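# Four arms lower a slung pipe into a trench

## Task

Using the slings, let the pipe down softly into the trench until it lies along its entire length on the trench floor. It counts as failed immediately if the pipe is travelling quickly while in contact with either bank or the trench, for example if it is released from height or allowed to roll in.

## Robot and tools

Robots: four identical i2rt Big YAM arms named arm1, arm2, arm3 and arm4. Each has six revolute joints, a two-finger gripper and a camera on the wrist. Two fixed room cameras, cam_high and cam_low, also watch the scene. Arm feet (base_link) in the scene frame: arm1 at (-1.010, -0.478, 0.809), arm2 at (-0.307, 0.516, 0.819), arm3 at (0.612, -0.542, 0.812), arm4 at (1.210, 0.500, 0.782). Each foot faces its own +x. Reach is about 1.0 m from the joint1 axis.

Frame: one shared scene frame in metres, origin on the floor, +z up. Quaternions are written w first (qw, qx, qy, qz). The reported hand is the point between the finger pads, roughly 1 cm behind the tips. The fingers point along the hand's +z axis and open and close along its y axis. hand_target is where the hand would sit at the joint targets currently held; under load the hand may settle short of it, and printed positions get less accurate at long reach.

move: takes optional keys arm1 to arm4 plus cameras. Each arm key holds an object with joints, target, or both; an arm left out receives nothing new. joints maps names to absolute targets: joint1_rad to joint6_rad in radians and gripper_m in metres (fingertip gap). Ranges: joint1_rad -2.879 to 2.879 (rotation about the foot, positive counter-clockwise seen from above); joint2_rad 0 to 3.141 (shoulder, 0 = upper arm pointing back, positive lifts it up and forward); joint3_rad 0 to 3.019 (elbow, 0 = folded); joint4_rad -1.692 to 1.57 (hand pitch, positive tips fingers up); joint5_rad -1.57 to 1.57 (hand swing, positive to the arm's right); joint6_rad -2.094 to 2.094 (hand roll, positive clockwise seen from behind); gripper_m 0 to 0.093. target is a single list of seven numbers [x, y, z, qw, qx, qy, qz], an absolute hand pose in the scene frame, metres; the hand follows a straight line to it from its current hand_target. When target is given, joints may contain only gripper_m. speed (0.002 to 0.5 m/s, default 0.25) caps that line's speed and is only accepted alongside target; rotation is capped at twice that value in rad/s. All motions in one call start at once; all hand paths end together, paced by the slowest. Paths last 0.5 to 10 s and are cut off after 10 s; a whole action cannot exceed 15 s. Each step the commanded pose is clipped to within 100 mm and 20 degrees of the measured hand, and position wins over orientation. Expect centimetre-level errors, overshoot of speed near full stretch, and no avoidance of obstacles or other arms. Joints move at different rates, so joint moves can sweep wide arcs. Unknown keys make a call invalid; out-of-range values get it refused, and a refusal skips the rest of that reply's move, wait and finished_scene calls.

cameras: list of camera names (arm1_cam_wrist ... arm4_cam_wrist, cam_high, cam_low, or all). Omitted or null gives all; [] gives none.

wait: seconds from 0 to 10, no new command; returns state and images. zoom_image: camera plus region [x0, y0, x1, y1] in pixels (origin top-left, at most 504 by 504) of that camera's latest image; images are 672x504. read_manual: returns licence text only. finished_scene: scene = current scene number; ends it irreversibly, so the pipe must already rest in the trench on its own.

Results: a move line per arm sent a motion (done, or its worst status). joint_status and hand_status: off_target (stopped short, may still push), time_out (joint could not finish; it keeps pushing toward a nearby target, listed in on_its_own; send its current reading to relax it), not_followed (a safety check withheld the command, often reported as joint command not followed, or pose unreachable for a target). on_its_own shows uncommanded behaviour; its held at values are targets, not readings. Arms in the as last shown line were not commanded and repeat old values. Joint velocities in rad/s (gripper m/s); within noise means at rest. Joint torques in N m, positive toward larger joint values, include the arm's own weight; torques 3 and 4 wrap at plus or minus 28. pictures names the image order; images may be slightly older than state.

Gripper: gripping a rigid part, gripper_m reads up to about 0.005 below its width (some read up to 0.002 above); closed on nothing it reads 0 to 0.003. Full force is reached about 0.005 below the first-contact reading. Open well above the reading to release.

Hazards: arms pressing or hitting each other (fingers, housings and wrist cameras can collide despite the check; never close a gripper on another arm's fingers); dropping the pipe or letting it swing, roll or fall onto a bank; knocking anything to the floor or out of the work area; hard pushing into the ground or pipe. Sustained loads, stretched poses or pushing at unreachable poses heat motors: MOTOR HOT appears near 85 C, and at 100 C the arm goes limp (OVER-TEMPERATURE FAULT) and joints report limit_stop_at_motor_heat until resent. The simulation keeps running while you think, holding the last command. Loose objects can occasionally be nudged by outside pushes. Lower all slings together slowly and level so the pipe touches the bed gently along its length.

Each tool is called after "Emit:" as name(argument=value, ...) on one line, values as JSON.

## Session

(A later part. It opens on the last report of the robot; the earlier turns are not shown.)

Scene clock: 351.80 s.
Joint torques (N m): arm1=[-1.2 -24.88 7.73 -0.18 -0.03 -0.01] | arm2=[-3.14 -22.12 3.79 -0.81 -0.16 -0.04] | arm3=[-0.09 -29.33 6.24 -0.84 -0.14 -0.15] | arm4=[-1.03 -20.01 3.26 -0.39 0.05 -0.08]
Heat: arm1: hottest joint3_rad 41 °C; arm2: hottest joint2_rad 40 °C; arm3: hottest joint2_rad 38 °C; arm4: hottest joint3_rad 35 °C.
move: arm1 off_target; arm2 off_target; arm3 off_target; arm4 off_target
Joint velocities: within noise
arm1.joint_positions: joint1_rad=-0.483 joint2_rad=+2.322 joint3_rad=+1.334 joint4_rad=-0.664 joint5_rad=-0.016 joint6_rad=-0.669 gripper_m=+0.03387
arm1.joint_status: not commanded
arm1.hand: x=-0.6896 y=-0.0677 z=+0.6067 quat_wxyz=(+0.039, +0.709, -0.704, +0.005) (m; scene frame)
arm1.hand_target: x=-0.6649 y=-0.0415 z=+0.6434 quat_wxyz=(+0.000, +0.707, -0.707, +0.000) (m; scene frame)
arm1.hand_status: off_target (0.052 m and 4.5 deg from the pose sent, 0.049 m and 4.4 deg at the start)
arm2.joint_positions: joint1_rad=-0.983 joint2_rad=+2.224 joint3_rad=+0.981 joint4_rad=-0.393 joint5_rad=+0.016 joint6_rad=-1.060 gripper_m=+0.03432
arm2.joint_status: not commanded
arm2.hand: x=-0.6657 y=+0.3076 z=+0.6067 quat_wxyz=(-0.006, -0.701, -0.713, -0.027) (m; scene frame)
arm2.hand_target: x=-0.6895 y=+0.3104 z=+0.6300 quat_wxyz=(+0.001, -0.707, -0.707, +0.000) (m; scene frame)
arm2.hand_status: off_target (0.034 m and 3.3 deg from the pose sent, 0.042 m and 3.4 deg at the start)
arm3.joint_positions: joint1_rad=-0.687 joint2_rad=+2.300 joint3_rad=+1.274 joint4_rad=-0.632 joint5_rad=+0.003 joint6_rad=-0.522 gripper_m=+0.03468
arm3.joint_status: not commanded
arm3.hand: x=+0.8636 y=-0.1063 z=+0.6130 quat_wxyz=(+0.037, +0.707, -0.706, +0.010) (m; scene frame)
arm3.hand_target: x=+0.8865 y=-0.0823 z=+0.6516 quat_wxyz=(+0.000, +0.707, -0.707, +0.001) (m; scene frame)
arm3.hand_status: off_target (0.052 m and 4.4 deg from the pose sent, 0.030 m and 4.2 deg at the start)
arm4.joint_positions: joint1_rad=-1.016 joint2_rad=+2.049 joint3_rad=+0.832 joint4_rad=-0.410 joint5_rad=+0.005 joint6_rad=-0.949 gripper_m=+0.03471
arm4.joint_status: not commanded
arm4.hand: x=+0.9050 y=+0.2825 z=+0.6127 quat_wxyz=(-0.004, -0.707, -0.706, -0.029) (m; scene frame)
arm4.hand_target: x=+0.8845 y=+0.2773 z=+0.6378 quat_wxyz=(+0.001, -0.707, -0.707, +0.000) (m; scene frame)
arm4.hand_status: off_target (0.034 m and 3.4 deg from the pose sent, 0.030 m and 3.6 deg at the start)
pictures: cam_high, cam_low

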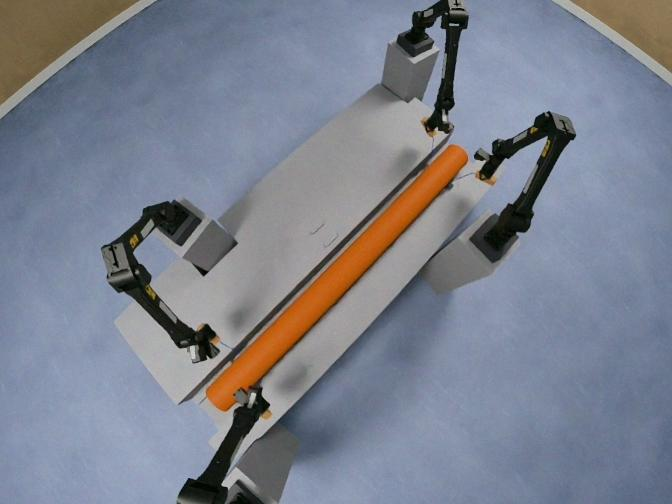

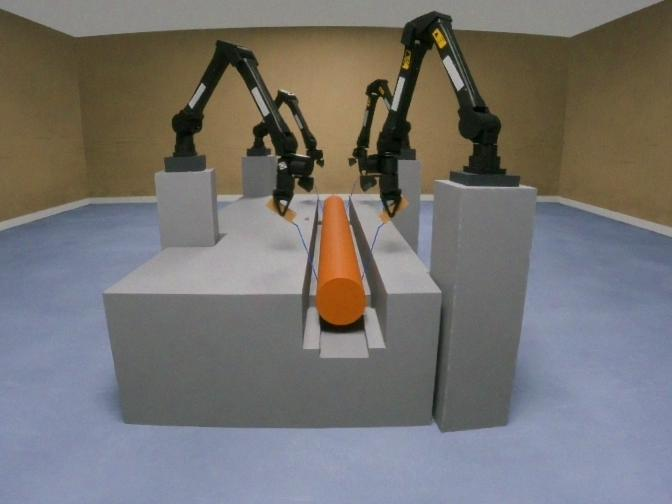

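Emit:
move(arm1={"target": [-0.666, -0.042, 0.618, 0, 0.7071, -0.7071, 0], "speed": 0.03}, arm2={"target": [-0.688, 0.310, 0.605, 0, 0.7071, 0.7071, 0], "speed": 0.03}, arm3={"target": [0.886, -0.080, 0.628, 0, 0.7071, -0.7071, 0], "speed": 0.03}, arm4={"target": [0.885, 0.279, 0.615, 0, 0.7071, 0.7071, 0], "speed": 0.03}, cameras=["cam_high", "cam_low"])

Emit:
zoom_image(camera="cam_low", region=[290, 150, 410, 270])

Emit:
zoom_image(camera="cam_low", region=[280, 240, 410, 370])

Scene clock: 357.53 s.
Joint torques (N m): arm1=[-0.91 -25.35 7.25 -0.16 -0.07 0.01] | arm2=[-3.02 -21.48 4.21 -0.76 -0.16 -0.02] | arm3=[0.03 -28.98 5.7 -0.83 -0.16 -0.11] | arm4=[-1.2 -19.55 2.99 -0.38 0.06 -0.11]
Heat: arm1: hottest joint3_rad 41 °C; arm2: hottest joint2_rad 40 °C; arm3: hottest joint2_rad 38 °C; arm4: hottest joint3_rad 34 °C.
move: arm1 off_target; arm2 off_target; arm3 off_target; arm4 off_target
Joint velocities: within noise
arm1.joint_positions: joint1_rad=-0.482 joint2_rad=+2.363 joint3_rad=+1.340 joint4_rad=-0.620 joint5_rad=-0.016 joint6_rad=-0.667 gripper_m=+0.03387
arm1.joint_status: not commanded
arm1.hand: x=-0.6899 y=-0.0679 z=+0.5864 quat_wxyz=(+0.035, +0.709, -0.705, +0.004) (m; scene frame)
arm1.hand_target: x=-0.6669 y=-0.0431 z=+0.6183 quat_wxyz=(+0.000, +0.707, -0.707, +0.000) (m; scene frame)
arm1.hand_status: off_target (0.047 m and 4.1 deg from the pose sent, 0.037 m and 4.5 deg at the start)
arm2.joint_positions: joint1_rad=-0.983 joint2_rad=+2.281 joint3_rad=+0.981 joint4_rad=-0.336 joint5_rad=+0.016 joint6_rad=-1.061 gripper_m=+0.03432
arm2.joint_status: not commanded
arm2.hand: x=-0.6601 y=+0.3104 z=+0.5835 quat_wxyz=(-0.006, -0.700, -0.713, -0.027) (m; scene frame)
arm2.hand_target: x=-0.6874 y=+0.3105 z=+0.6045 quat_wxyz=(+0.001, -0.707, -0.707, +0.000) (m; scene frame)
arm2.hand_status: off_target (0.035 m and 3.3 deg from the pose sent, 0.023 m and 3.3 deg at the start)
arm3.joint_positions: joint1_rad=-0.687 joint2_rad=+2.345 joint3_rad=+1.291 joint4_rad=-0.592 joint5_rad=+0.003 joint6_rad=-0.522 gripper_m=+0.03468
arm3.joint_status: not commanded
arm3.hand: x=+0.8657 y=-0.1026 z=+0.5936 quat_wxyz=(+0.031, +0.707, -0.707, +0.009) (m; scene frame)
arm3.hand_target: x=+0.8856 y=-0.0810 z=+0.6276 quat_wxyz=(+0.000, +0.707, -0.707, +0.000) (m; scene frame)
arm3.hand_status: off_target (0.046 m and 3.7 deg from the pose sent, 0.038 m and 4.4 deg at the start)
arm4.joint_positions: joint1_rad=-1.016 joint2_rad=+2.110 joint3_rad=+0.832 joint4_rad=-0.347 joint5_rad=+0.005 joint6_rad=-0.949 gripper_m=+0.03471
arm4.joint_status: not commanded
arm4.hand: x=+0.9079 y=+0.2844 z=+0.5906 quat_wxyz=(-0.004, -0.707, -0.707, -0.028) (m; scene frame)
arm4.hand_target: x=+0.8856 y=+0.2793 z=+0.6139 quat_wxyz=(+0.001, -0.707, -0.707, +0.000) (m; scene frame)
arm4.hand_status: off_target (0.034 m and 3.2 deg from the pose sent, 0.020 m and 3.4 deg at the start)
pictures: cam_high, cam_low

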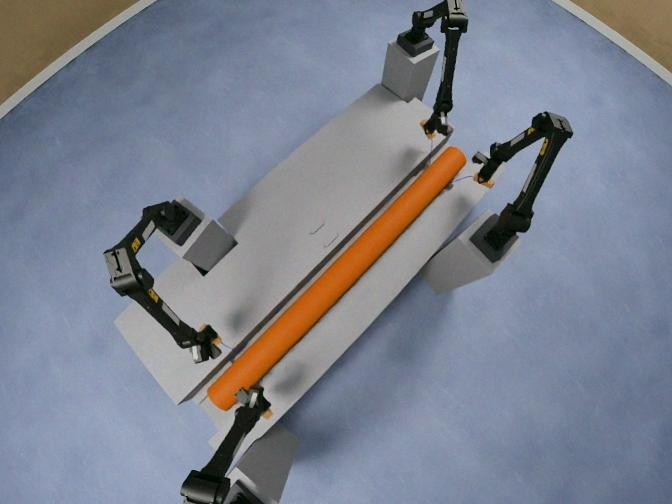

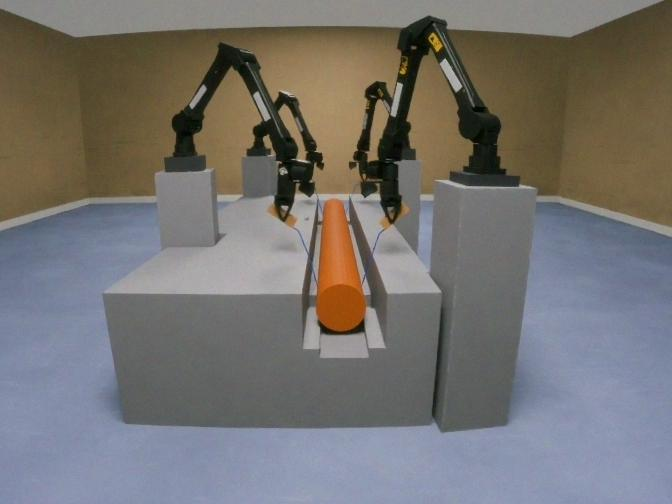

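Scaled by 4.200.

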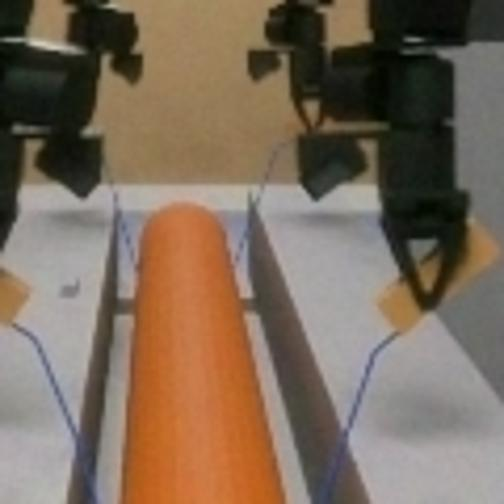

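Scaled by 3.877.

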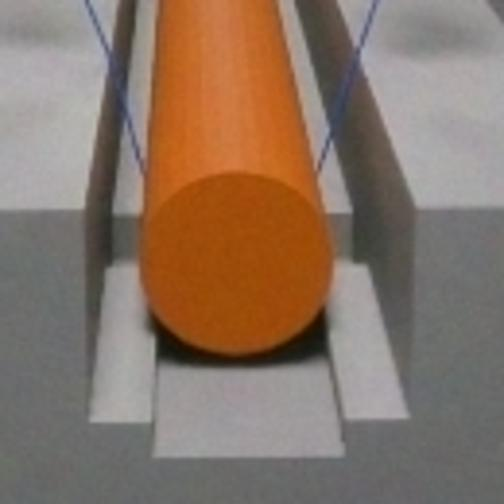

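Emit:
move(arm1={"target": [-0.668, -0.043, 0.593, 0, 0.7071, -0.7071, 0], "speed": 0.03}, arm2={"target": [-0.690, 0.308, 0.581, 0, 0.7071, 0.7071, 0], "speed": 0.03}, arm3={"target": [0.886, -0.080, 0.603, 0, 0.7071, -0.7071, 0], "speed": 0.03}, arm4={"target": [0.884, 0.281, 0.591, 0, 0.7071, 0.7071, 0], "speed": 0.03}, cameras=["cam_high", "cam_low"])

Emit:
zoom_image(camera="cam_low", region=[290, 150, 410, 270])

Emit:
zoom_image(camera="cam_low", region=[280, 240, 410, 370])

Scene clock: 363.23 s.
Joint torques (N m): arm1=[-0.67 -24.41 6.67 -0.05 -0.04 0] | arm2=[-3.02 -21.66 3.69 -0.76 -0.05 -0.01] | arm3=[0.09 -28.34 5.29 -0.65 -0.15 -0.12] | arm4=[-1.32 -19.02 2.74 -0.27 0.05 -0.11]
Heat: arm1: hottest joint3_rad 40 °C; arm2: hottest joint2_rad 39 °C; arm3: hottest joint2_rad 39 °C; arm4: hottest joint3_rad 34 °C.
move: arm1 off_target; arm2 off_target; arm3 off_target; arm4 off_target
Joint velocities: within noise
arm1.joint_positions: joint1_rad=-0.480 joint2_rad=+2.409 joint3_rad=+1.354 joint4_rad=-0.579 joint5_rad=-0.016 joint6_rad=-0.666 gripper_m=+0.03387
arm1.joint_status: not commanded
arm1.hand: x=-0.6896 y=-0.0664 z=+0.5651 quat_wxyz=(+0.031, +0.709, -0.704, +0.004) (m; scene frame)
arm1.hand_target: x=-0.6686 y=-0.0440 z=+0.5933 quat_wxyz=(+0.000, +0.707, -0.707, +0.000) (m; scene frame)
arm1.hand_status: off_target (0.042 m and 3.5 deg from the pose sent, 0.034 m and 4.1 deg at the start)
arm2.joint_positions: joint1_rad=-0.983 joint2_rad=+2.344 joint3_rad=+1.013 joint4_rad=-0.299 joint5_rad=+0.012 joint6_rad=-1.061 gripper_m=+0.03432
arm2.joint_status: not commanded
arm2.hand: x=-0.6637 y=+0.3073 z=+0.5610 quat_wxyz=(-0.007, -0.701, -0.713, -0.024) (m; scene frame)
arm2.hand_target: x=-0.6896 y=+0.3084 z=+0.5806 quat_wxyz=(+0.001, -0.707, -0.707, +0.000) (m; scene frame)
arm2.hand_status: off_target (0.033 m and 3.0 deg from the pose sent, 0.030 m and 3.3 deg at the start)
arm3.joint_positions: joint1_rad=-0.687 joint2_rad=+2.388 joint3_rad=+1.310 joint4_rad=-0.556 joint5_rad=+0.002 joint6_rad=-0.522 gripper_m=+0.03468
arm3.joint_status: not commanded
arm3.hand: x=+0.8676 y=-0.0990 z=+0.5753 quat_wxyz=(+0.026, +0.707, -0.707, +0.007) (m; scene frame)
arm3.hand_target: x=+0.8857 y=-0.0808 z=+0.6028 quat_wxyz=(+0.000, +0.707, -0.707, +0.000) (m; scene frame)
arm3.hand_status: off_target (0.038 m and 3.1 deg from the pose sent, 0.032 m and 3.7 deg at the start)
arm4.joint_positions: joint1_rad=-1.020 joint2_rad=+2.167 joint3_rad=+0.842 joint4_rad=-0.294 joint5_rad=+0.005 joint6_rad=-0.956 gripper_m=+0.03471
arm4.joint_status: not commanded
arm4.hand: x=+0.9068 y=+0.2855 z=+0.5707 quat_wxyz=(-0.004, -0.706, -0.708, -0.025) (m; scene frame)
arm4.hand_target: x=+0.8844 y=+0.2813 z=+0.5903 quat_wxyz=(+0.001, -0.707, -0.707, +0.000) (m; scene frame)
arm4.hand_status: off_target (0.031 m and 2.9 deg from the pose sent, 0.024 m and 3.3 deg at the start)
pictures: cam_high, cam_low

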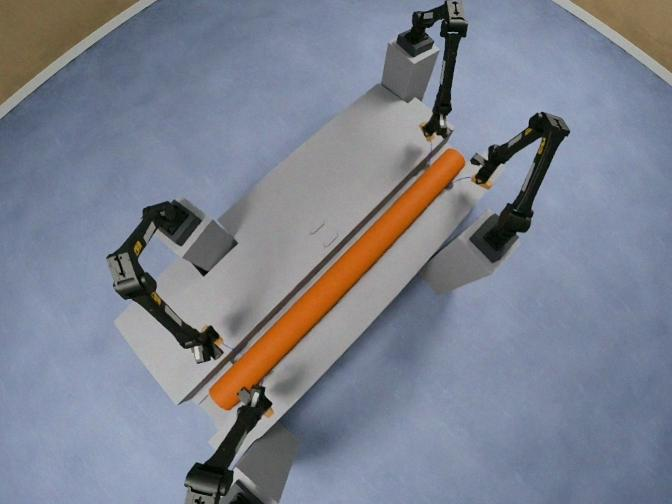

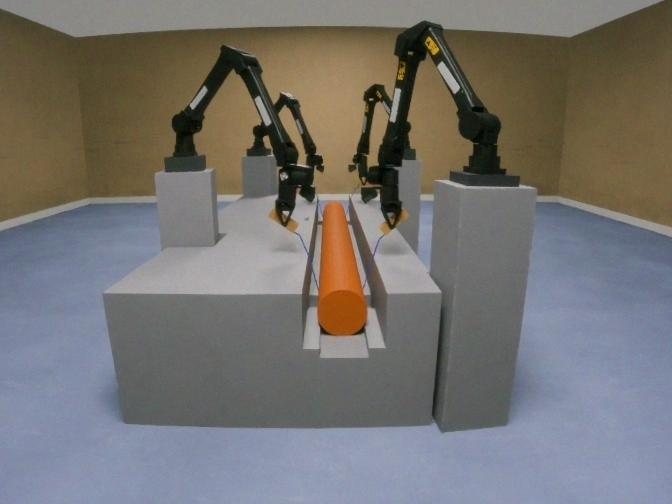

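Scaled by 4.200.

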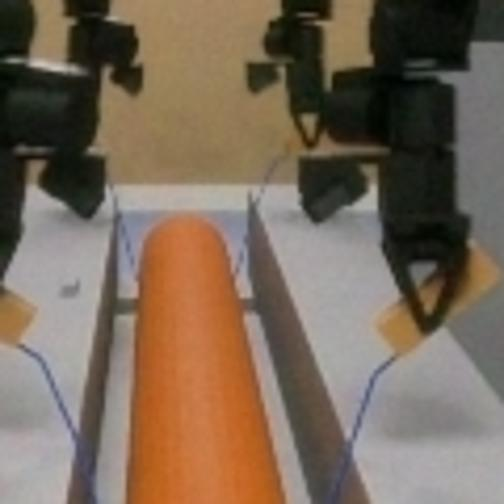

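Scaled by 3.877.

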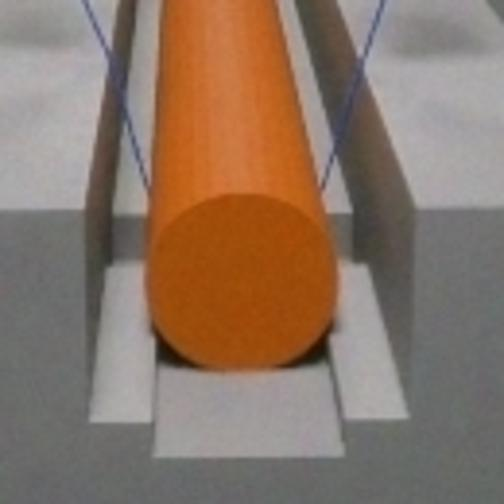

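Emit:
move(arm1={"target": [-0.670, -0.046, 0.565, 0, 0.7071, -0.7071, 0], "speed": 0.03}, arm2={"target": [-0.690, 0.308, 0.553, 0, 0.7071, 0.7071, 0], "speed": 0.03}, arm3={"target": [0.884, -0.084, 0.573, 0, 0.7071, -0.7071, 0], "speed": 0.03}, arm4={"target": [0.885, 0.281, 0.561, 0, 0.7071, 0.7071, 0], "speed": 0.03}, cameras=["cam_high", "cam_low"])

Emit:
zoom_image(camera="cam_low", region=[290, 150, 410, 270])

Emit:
zoom_image(camera="cam_low", region=[280, 240, 410, 370])

Scene clock: 368.17 s.
Joint torques (N m): arm1=[-0.67 -20.25 6.95 0.83 -0.08 0.03] | arm2=[-1.9 -17.44 4.59 -0.06 -0.07 0.07] | arm3=[0.32 -23.18 5.82 0.35 -0.16 -0.06] | arm4=[-0.44 -14.33 3.44 0.64 0.02 -0.01]
Heat: arm1: hottest joint3_rad 40 °C; arm2: hottest joint2_rad 39 °C; arm3: hottest joint2_rad 40 °C; arm4: hottest joint3_rad 34 °C.
move: arm1 off_target; arm2 off_target; arm3 off_target; arm4 off_target
Joint velocities: within noise
arm1.joint_positions: joint1_rad=-0.480 joint2_rad=+2.414 joint3_rad=+1.363 joint4_rad=-0.553 joint5_rad=-0.016 joint6_rad=-0.666 gripper_m=+0.03387
arm1.joint_status: not commanded
arm1.hand: x=-0.6837 y=-0.0589 z=+0.5638 quat_wxyz=(+0.016, +0.709, -0.705, +0.002) (m; scene frame)
arm1.hand_target: x=-0.6702 y=-0.0465 z=+0.5656 quat_wxyz=(+0.000, +0.707, -0.707, +0.000) (m; scene frame)
arm1.hand_status: off_target (0.019 m and 1.9 deg from the pose sent, 0.028 m and 3.5 deg at the start)
arm2.joint_positions: joint1_rad=-0.997 joint2_rad=+2.368 joint3_rad=+1.030 joint4_rad=-0.272 joint5_rad=+0.012 joint6_rad=-1.068 gripper_m=+0.03432
arm2.joint_status: not commanded
arm2.hand: x=-0.6736 y=+0.3083 z=+0.5528 quat_wxyz=(-0.005, -0.703, -0.711, -0.014) (m; scene frame)
arm2.hand_target: x=-0.6896 y=+0.3082 z=+0.5533 quat_wxyz=(+0.000, -0.707, -0.707, +0.000) (m; scene frame)
arm2.hand_status: off_target (0.016 m and 1.8 deg from the pose sent, 0.028 m and 3.0 deg at the start)
arm3.joint_positions: joint1_rad=-0.692 joint2_rad=+2.393 joint3_rad=+1.310 joint4_rad=-0.527 joint5_rad=+0.002 joint6_rad=-0.528 gripper_m=+0.03468
arm3.joint_status: not commanded
arm3.hand: x=+0.8722 y=-0.0954 z=+0.5725 quat_wxyz=(+0.014, +0.707, -0.707, +0.004) (m; scene frame)
arm3.hand_target: x=+0.8838 y=-0.0843 z=+0.5734 quat_wxyz=(+0.000, +0.707, -0.707, +0.000) (m; scene frame)
arm3.hand_status: off_target (0.016 m and 1.7 deg from the pose sent, 0.022 m and 3.1 deg at the start)
arm4.joint_positions: joint1_rad=-1.033 joint2_rad=+2.197 joint3_rad=+0.851 joint4_rad=-0.253 joint5_rad=+0.005 joint6_rad=-0.964 gripper_m=+0.03471
arm4.joint_status: not commanded
arm4.hand: x=+0.8996 y=+0.2864 z=+0.5605 quat_wxyz=(-0.003, -0.708, -0.706, -0.015) (m; scene frame)
arm4.hand_target: x=+0.8851 y=+0.2811 z=+0.5614 quat_wxyz=(+0.000, -0.707, -0.707, +0.000) (m; scene frame)
arm4.hand_status: off_target (0.016 m and 1.8 deg from the pose sent, 0.024 m and 2.9 deg at the start)
pictures: cam_high, cam_low

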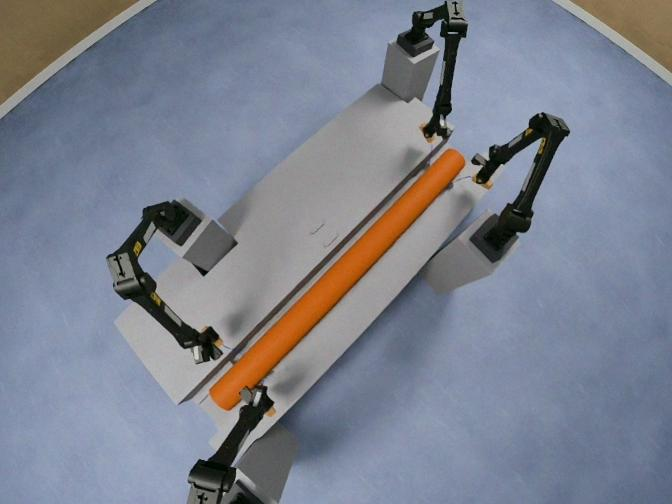

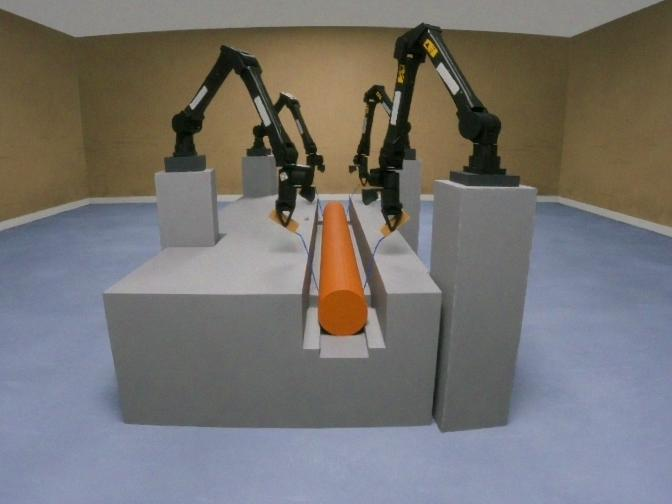

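Scaled by 4.200.

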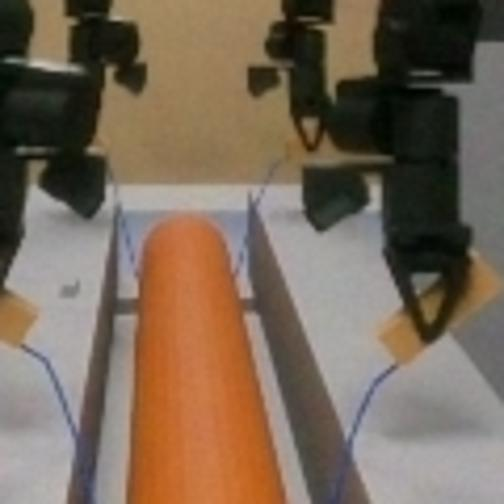

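Scaled by 3.877.

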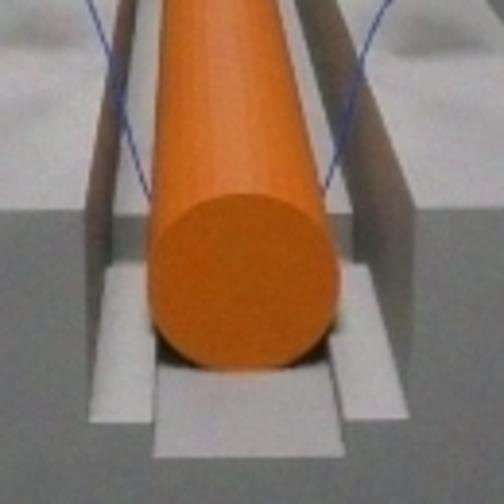

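Emit:
move(arm1={"target": [-0.678, -0.115, 0.50, 0, 0.7071, -0.7071, 0], "speed": 0.08}, arm2={"target": [-0.685, 0.295, 0.50, 0, 0.7071, 0.7071, 0], "speed": 0.08}, arm3={"target": [0.880, -0.130, 0.50, 0, 0.7071, -0.7071, 0], "speed": 0.08}, arm4={"target": [0.885, 0.288, 0.50, 0, 0.7071, 0.7071, 0], "speed": 0.08})

Emit:
zoom_image(camera="cam_low", region=[240, 190, 440, 350])

Scene clock: 377.43 s.
Joint torques (N m): arm1=[-1.26 -18.08 3.08 1.11 -0.04 -0.11] | arm2=[0.44 -17.73 3.71 -0.01 -0.12 0.23] | arm3=[0.56 -22.42 2.74 0.46 -0.17 -0.07] | arm4=[-0.26 -14.74 2.21 0.73 0.11 0.03]
Heat: arm1: hottest joint3_rad 39 °C; arm2: hottest joint2_rad 39 °C; arm3: hottest joint2_rad 39 °C; arm4: hottest joint3_rad 33 °C.
move: arm1 off_target; arm2 off_target; arm3 done; arm4 off_target
Joint velocities: within noise
arm1.joint_positions: joint1_rad=-0.551 joint2_rad=+2.490 joint3_rad=+1.275 joint4_rad=-0.344 joint5_rad=-0.016 joint6_rad=-0.726 gripper_m=+0.03387
arm1.joint_status: not commanded
arm1.hand: x=-0.6746 y=-0.1064 z=+0.5124 quat_wxyz=(-0.007, +0.706, -0.708, +0.000) (m; scene frame)
arm1.hand_target: x=-0.6783 y=-0.1152 z=+0.5003 quat_wxyz=(+0.000, +0.707, -0.707, +0.000) (m; scene frame)
arm1.hand_status: off_target (0.015 m and 0.8 deg from the pose sent, 0.085 m and 1.9 deg at the start)
arm2.joint_positions: joint1_rad=-0.997 joint2_rad=+2.509 joint3_rad=+1.107 joint4_rad=-0.205 joint5_rad=+0.013 joint6_rad=-1.053 gripper_m=+0.03432
arm2.joint_status: not commanded
arm2.hand: x=-0.6769 y=+0.3056 z=+0.5009 quat_wxyz=(-0.004, -0.709, -0.705, -0.013) (m; scene frame)
arm2.hand_target: x=-0.6848 y=+0.2950 z=+0.5003 quat_wxyz=(+0.000, -0.707, -0.707, +0.000) (m; scene frame)
arm2.hand_status: off_target (0.013 m and 1.5 deg from the pose sent, 0.056 m and 1.7 deg at the start)
arm3.joint_positions: joint1_rad=-0.733 joint2_rad=+2.521 joint3_rad=+1.280 joint4_rad=-0.339 joint5_rad=+0.002 joint6_rad=-0.569 gripper_m=+0.03468
arm3.joint_status: not commanded
arm3.hand: x=+0.8774 y=-0.1266 z=+0.5048 quat_wxyz=(+0.000, +0.707, -0.707, +0.000) (m; scene frame)
arm3.hand_target: x=+0.8799 y=-0.1301 z=+0.5000 quat_wxyz=(+0.000, +0.707, -0.707, +0.000) (m; scene frame)
arm3.hand_status: done (0.006 m and 0.1 deg from the pose sent, 0.081 m and 1.7 deg at the start)
arm4.joint_positions: joint1_rad=-1.050 joint2_rad=+2.370 joint3_rad=+0.909 joint4_rad=-0.134 joint5_rad=+0.002 joint6_rad=-0.982 gripper_m=+0.03471
arm4.joint_status: not commanded
arm4.hand: x=+0.8969 y=+0.2913 z=+0.5015 quat_wxyz=(-0.004, -0.708, -0.706, -0.013) (m; scene frame)
arm4.hand_target: x=+0.8850 y=+0.2881 z=+0.5003 quat_wxyz=(+0.000, -0.707, -0.707, +0.000) (m; scene frame)
arm4.hand_status: off_target (0.012 m and 1.5 deg from the pose sent, 0.062 m and 1.8 deg at the start)
pictures: arm1_cam_wrist, arm2_cam_wrist, arm3_cam_wrist, arm4_cam_wrist, cam_high, cam_low

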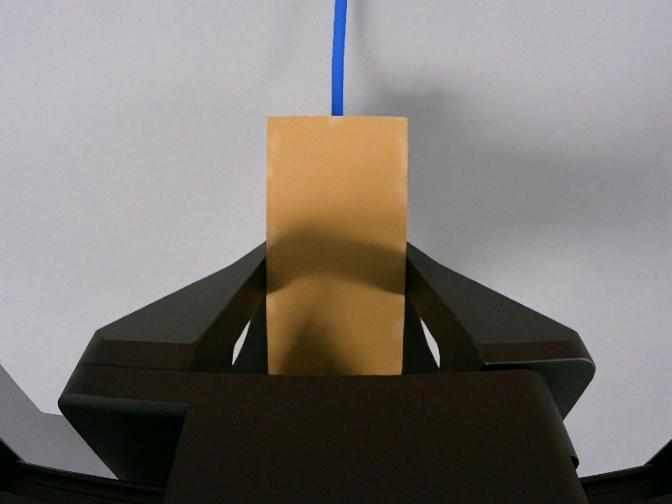

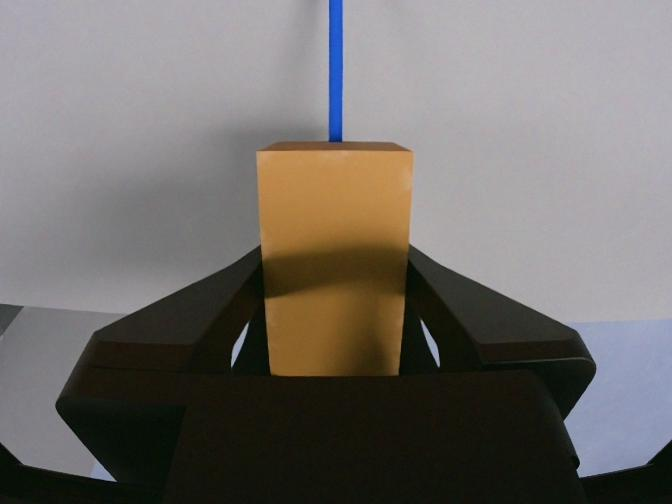

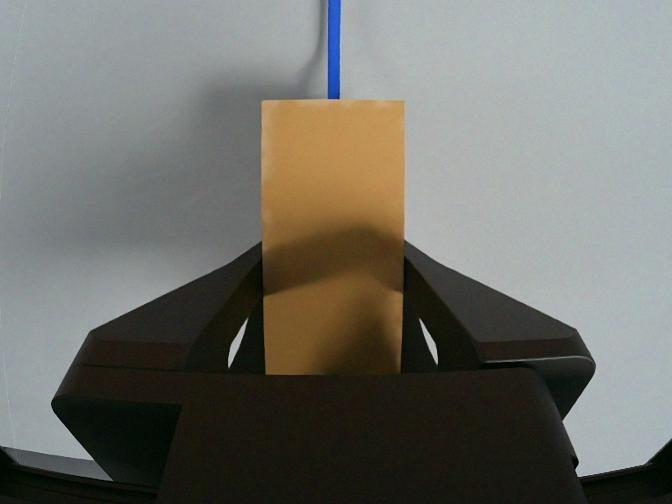

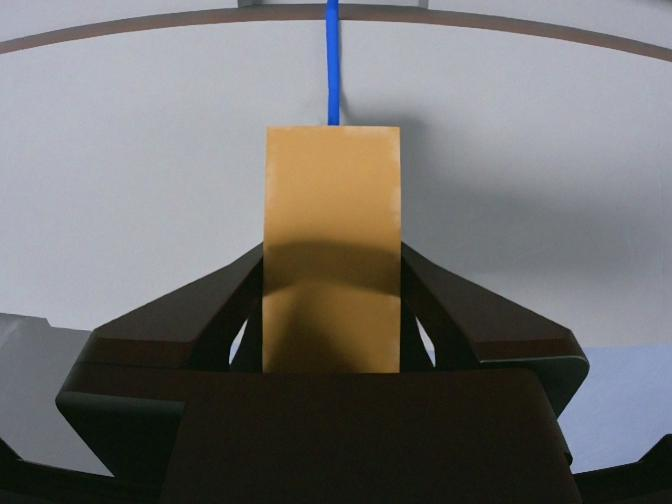

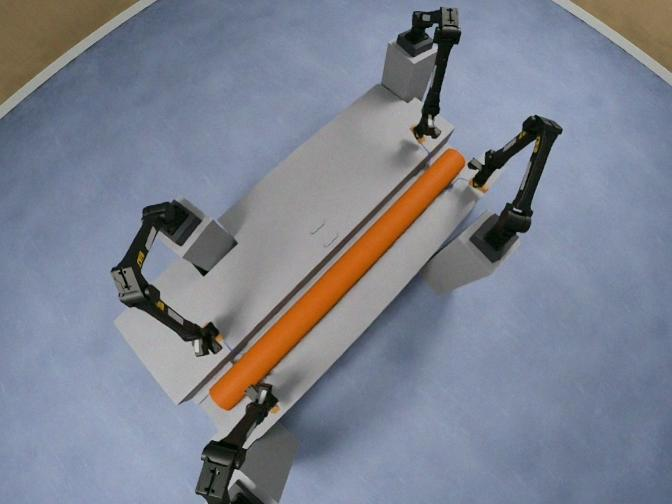

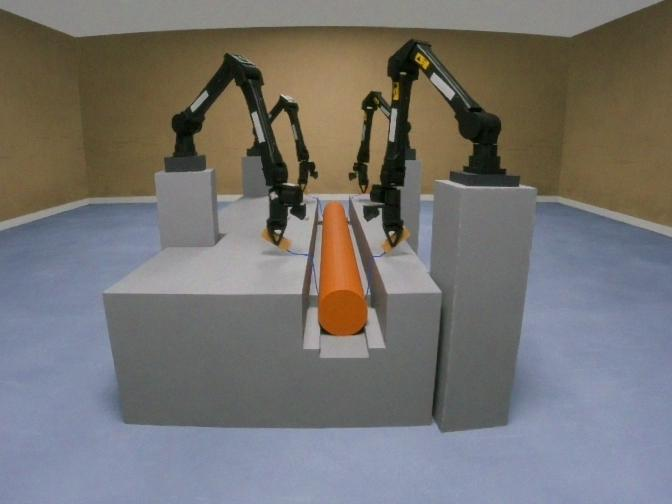

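Scaled by 2.520.

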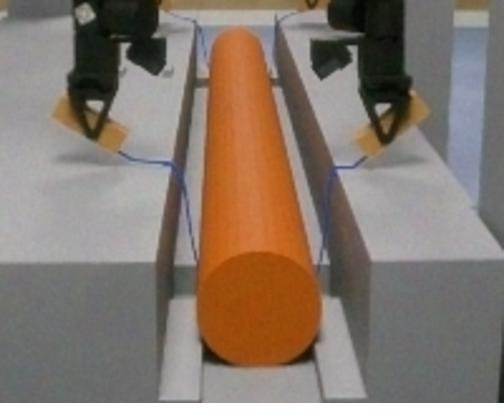

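Emit:
move(arm1={"target": [-0.678, -0.118, 0.455, 0, 0.7071, -0.7071, 0], "speed": 0.05}, arm2={"target": [-0.685, 0.298, 0.46, 0, 0.7071, 0.7071, 0], "speed": 0.05}, arm3={"target": [0.880, -0.133, 0.455, 0, 0.7071, -0.7071, 0], "speed": 0.05}, arm4={"target": [0.885, 0.292, 0.458, 0, 0.7071, 0.7071, 0], "speed": 0.05})

Emit:
zoom_image(camera="cam_low", region=[240, 190, 440, 350])

Scene clock: 382.17 s.
Joint torques (N m): arm1=[-0.38 -13.22 5.82 2.26 0.22 0.04] | arm2=[-0.15 -14.15 5.3 0.76 -0.15 0.17] | arm3=[1.38 -18.08 5.33 1.28 -0.03 0.07] | arm4=[1.26 -13.04 3.33 1.35 -0.32 0.09]
Heat: arm1: hottest joint3_rad 38 °C; arm2: hottest joint2_rad 38 °C; arm3: hottest joint2_rad 38 °C; arm4: hottest joint3_rad 33 °C.
move: arm1 off_target; arm2 off_target; arm3 off_target; arm4 off_target
Joint velocities: within noise
arm1.joint_positions: joint1_rad=-0.554 joint2_rad=+2.531 joint3_rad=+1.279 joint4_rad=-0.318 joint5_rad=-0.023 joint6_rad=-0.744 gripper_m=+0.03387
arm1.joint_status: not commanded
arm1.hand: x=-0.6800 y=-0.1136 z=+0.4935 quat_wxyz=(-0.002, +0.711, -0.703, -0.003) (m; scene frame)
arm1.hand_target: x=-0.6801 y=-0.1201 z=+0.4580 quat_wxyz=(+0.000, +0.707, -0.707, +0.000) (m; scene frame)
arm1.hand_status: off_target (0.039 m and 0.8 deg from the pose sent, 0.059 m and 0.9 deg at the start)
arm2.joint_positions: joint1_rad=-0.997 joint2_rad=+2.569 joint3_rad=+1.142 joint4_rad=-0.176 joint5_rad=+0.014 joint6_rad=-1.055 gripper_m=+0.03432
arm2.joint_status: not commanded
arm2.hand: x=-0.6779 y=+0.3049 z=+0.4786 quat_wxyz=(-0.003, -0.708, -0.706, -0.011) (m; scene frame)
arm2.hand_target: x=-0.6843 y=+0.2984 z=+0.4612 quat_wxyz=(+0.000, -0.707, -0.707, +0.000) (m; scene frame)
arm2.hand_status: off_target (0.021 m and 1.3 deg from the pose sent, 0.042 m and 1.5 deg at the start)
arm3.joint_positions: joint1_rad=-0.746 joint2_rad=+2.582 joint3_rad=+1.294 joint4_rad=-0.307 joint5_rad=-0.001 joint6_rad=-0.584 gripper_m=+0.03468
arm3.joint_status: not commanded
arm3.hand: x=+0.8765 y=-0.1388 z=+0.4778 quat_wxyz=(+0.007, +0.708, -0.706, +0.000) (m; scene frame)
arm3.hand_target: x=+0.8793 y=-0.1341 z=+0.4563 quat_wxyz=(+0.000, +0.707, -0.707, +0.000) (m; scene frame)
arm3.hand_status: off_target (0.024 m and 0.9 deg from the pose sent, 0.050 m and 0.0 deg at the start)
arm4.joint_positions: joint1_rad=-1.081 joint2_rad=+2.467 joint3_rad=+0.938 joint4_rad=-0.085 joint5_rad=+0.013 joint6_rad=-0.997 gripper_m=+0.03471
arm4.joint_status: not commanded
arm4.hand: x=+0.8992 y=+0.3086 z=+0.4678 quat_wxyz=(-0.001, -0.713, -0.701, -0.023) (m; scene frame)
arm4.hand_target: x=+0.8856 y=+0.2923 z=+0.4593 quat_wxyz=(+0.000, -0.707, -0.707, +0.000) (m; scene frame)
arm4.hand_status: off_target (0.024 m and 2.8 deg from the pose sent, 0.045 m and 1.5 deg at the start)
pictures: arm1_cam_wrist, arm2_cam_wrist, arm3_cam_wrist, arm4_cam_wrist, cam_high, cam_low

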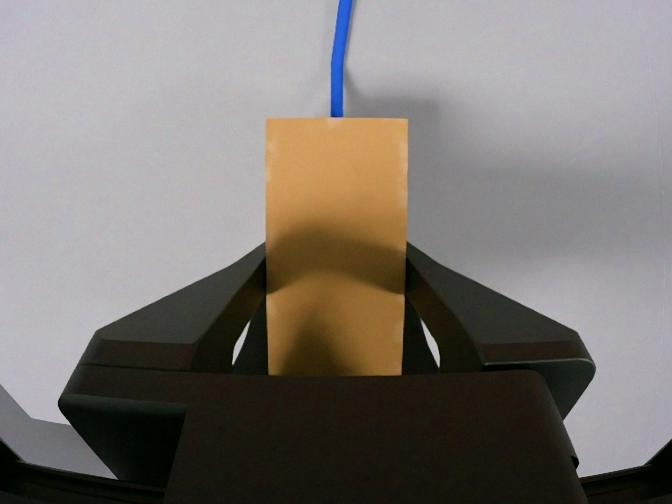

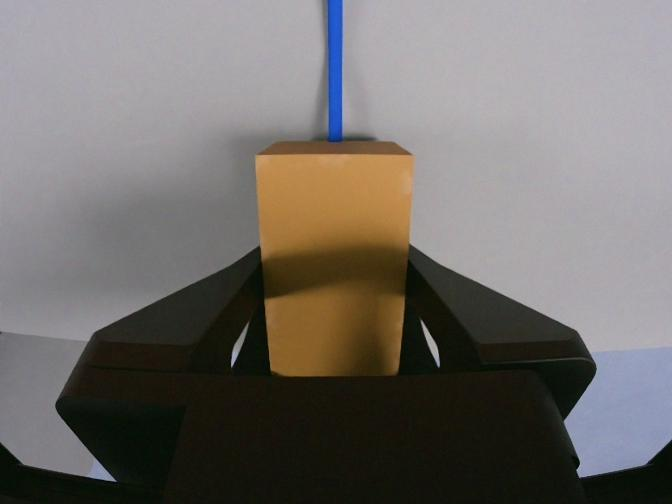

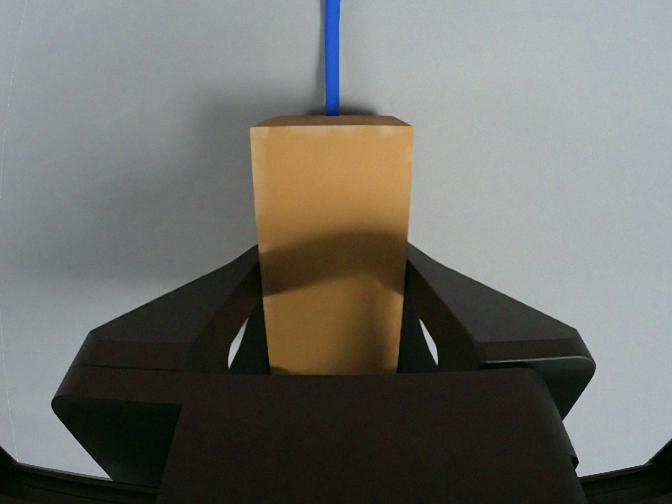

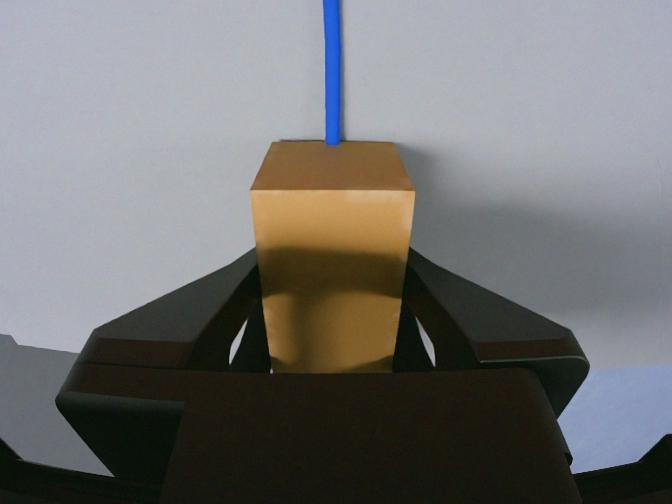

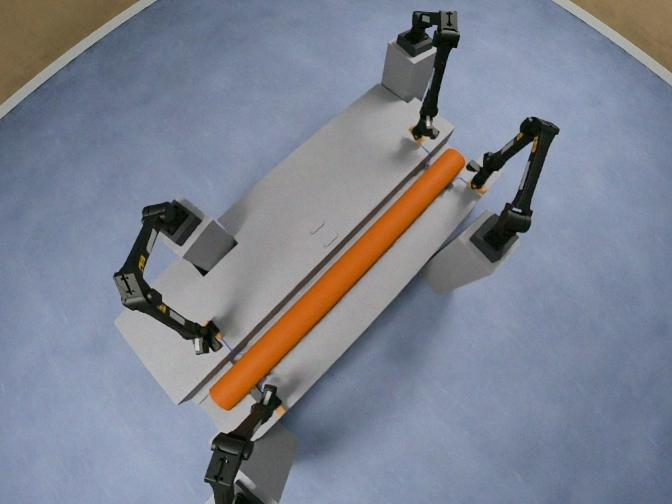

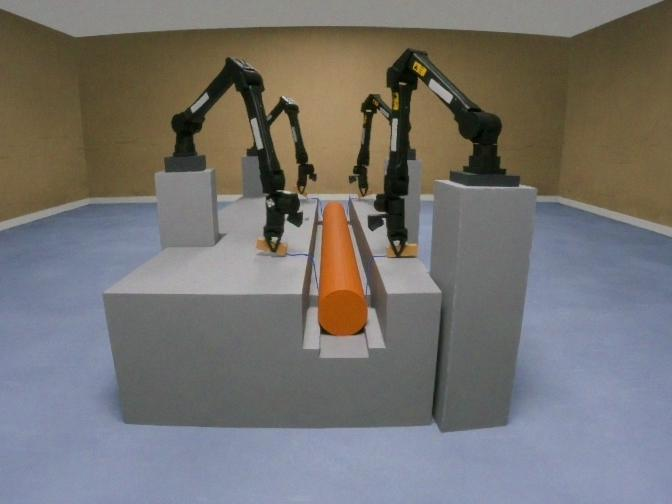

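Scaled by 2.520.

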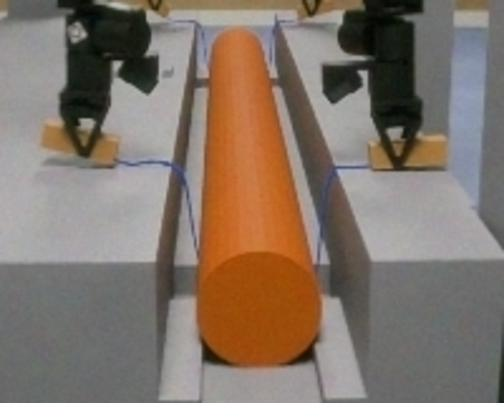

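Emit:
move(arm1={"target": [-0.680, -0.122, 0.42, 0, 0.7071, -0.7071, 0], "speed": 0.05}, arm2={"target": [-0.685, 0.300, 0.43, 0, 0.7071, 0.7071, 0], "speed": 0.05}, arm3={"target": [0.880, -0.137, 0.435, 0, 0.7071, -0.7071, 0], "speed": 0.05}, arm4={"target": [0.887, 0.298, 0.461, 0, 0.7071, 0.7071, 0], "speed": 0.05})

Emit:
zoom_image(camera="cam_low", region=[240, 190, 440, 350])

Scene clock: 387.43 s.
Joint torques (N m): arm1=[0.21 -13.22 6.5 2.11 -0.14 0.07] | arm2=[-0.03 -11.69 6.83 1.31 -0.52 0.11] | arm3=[1.14 -17.73 5.31 1.39 -0.07 0.03] | arm4=[0.67 -13.63 2.09 1.48 -0.27 0.1]
Heat: arm1: hottest joint3_rad 38 °C; arm2: hottest joint2_rad 38 °C; arm3: hottest joint2_rad 38 °C; arm4: hottest joint3_rad 33 °C.
move: arm1 off_target; arm2 off_target; arm3 off_target; arm4 off_target
Joint velocities: within noise
arm1.joint_positions: joint1_rad=-0.570 joint2_rad=+2.613 joint3_rad=+1.309 joint4_rad=-0.282 joint5_rad=-0.015 joint6_rad=-0.747 gripper_m=+0.03387
arm1.joint_status: not commanded
arm1.hand: x=-0.6805 y=-0.1283 z=+0.4587 quat_wxyz=(+0.006, +0.707, -0.708, +0.001) (m; scene frame)
arm1.hand_target: x=-0.6820 y=-0.1242 z=+0.4235 quat_wxyz=(+0.000, +0.707, -0.707, +0.000) (m; scene frame)
arm1.hand_status: off_target (0.039 m and 0.7 deg from the pose sent, 0.074 m and 0.8 deg at the start)
arm2.joint_positions: joint1_rad=-1.004 joint2_rad=+2.614 joint3_rad=+1.166 joint4_rad=-0.162 joint5_rad=+0.023 joint6_rad=-1.057 gripper_m=+0.03432
arm2.joint_status: not commanded
arm2.hand: x=-0.6772 y=+0.3101 z=+0.4611 quat_wxyz=(+0.000, -0.710, -0.704, -0.015) (m; scene frame)
arm2.hand_target: x=-0.6833 y=+0.3012 z=+0.4329 quat_wxyz=(+0.000, -0.707, -0.707, +0.000) (m; scene frame)
arm2.hand_status: off_target (0.034 m and 1.8 deg from the pose sent, 0.049 m and 1.3 deg at the start)
arm3.joint_positions: joint1_rad=-0.751 joint2_rad=+2.624 joint3_rad=+1.314 joint4_rad=-0.284 joint5_rad=+0.001 joint6_rad=-0.586 gripper_m=+0.03468
arm3.joint_status: not commanded
arm3.hand: x=+0.8771 y=-0.1418 z=+0.4604 quat_wxyz=(+0.007, +0.707, -0.707, +0.000) (m; scene frame)
arm3.hand_target: x=+0.8792 y=-0.1383 z=+0.4366 quat_wxyz=(+0.000, +0.707, -0.707, +0.000) (m; scene frame)
arm3.hand_status: off_target (0.026 m and 0.8 deg from the pose sent, 0.043 m and 0.9 deg at the start)
arm4.joint_positions: joint1_rad=-1.084 joint2_rad=+2.467 joint3_rad=+0.938 joint4_rad=-0.081 joint5_rad=+0.012 joint6_rad=-1.010 gripper_m=+0.03471
arm4.joint_status: not commanded
arm4.hand: x=+0.8980 y=+0.3087 z=+0.4678 quat_wxyz=(-0.001, -0.710, -0.704, -0.021) (m; scene frame)
arm4.hand_target: x=+0.8873 y=+0.2982 z=+0.4617 quat_wxyz=(+0.000, -0.707, -0.707, +0.000) (m; scene frame)
arm4.hand_status: off_target (0.017 m and 2.5 deg from the pose sent, 0.017 m and 2.8 deg at the start)
pictures: arm1_cam_wrist, arm2_cam_wrist, arm3_cam_wrist, arm4_cam_wrist, cam_high, cam_low

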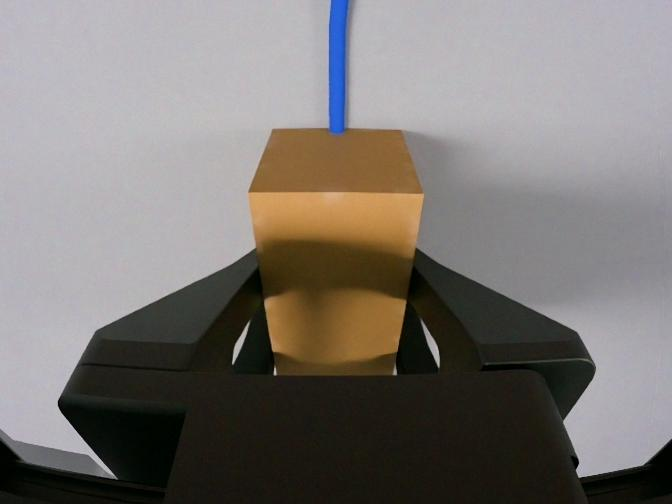

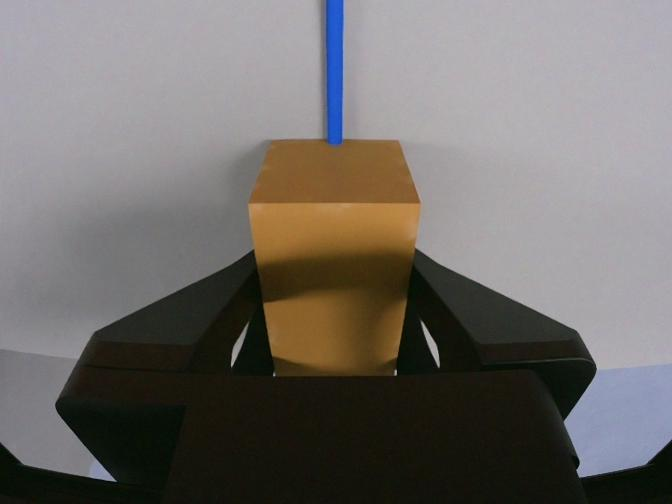

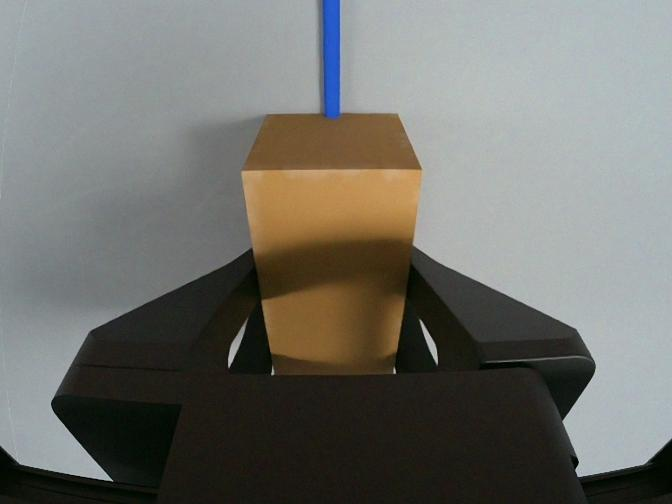

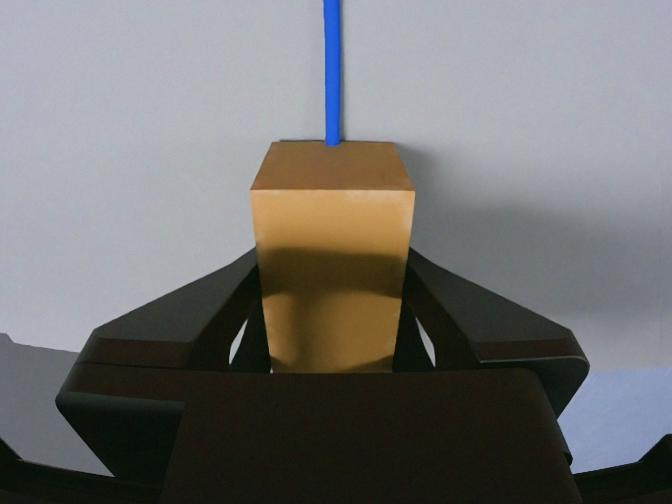

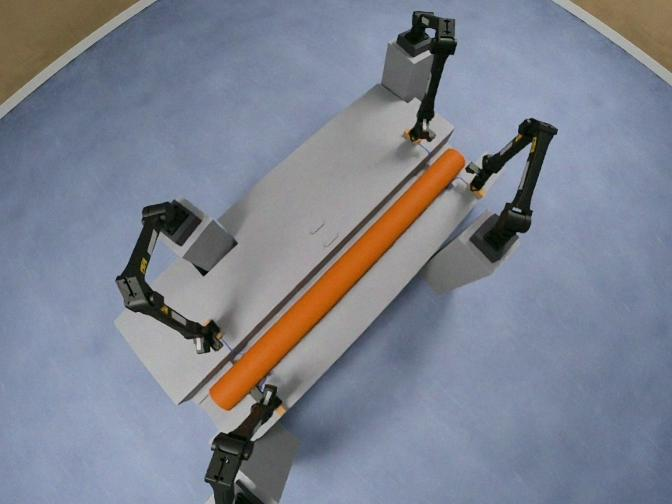

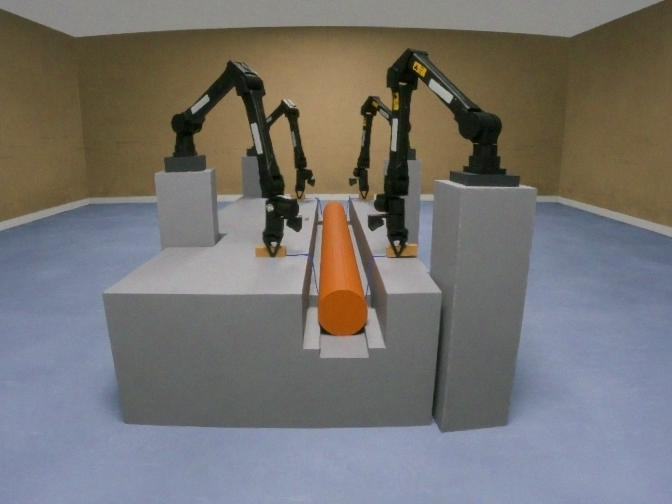

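Scaled by 2.520.

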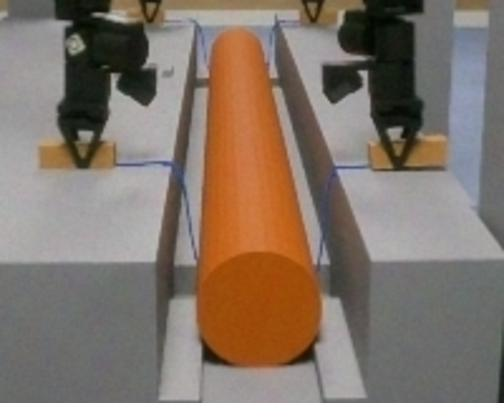

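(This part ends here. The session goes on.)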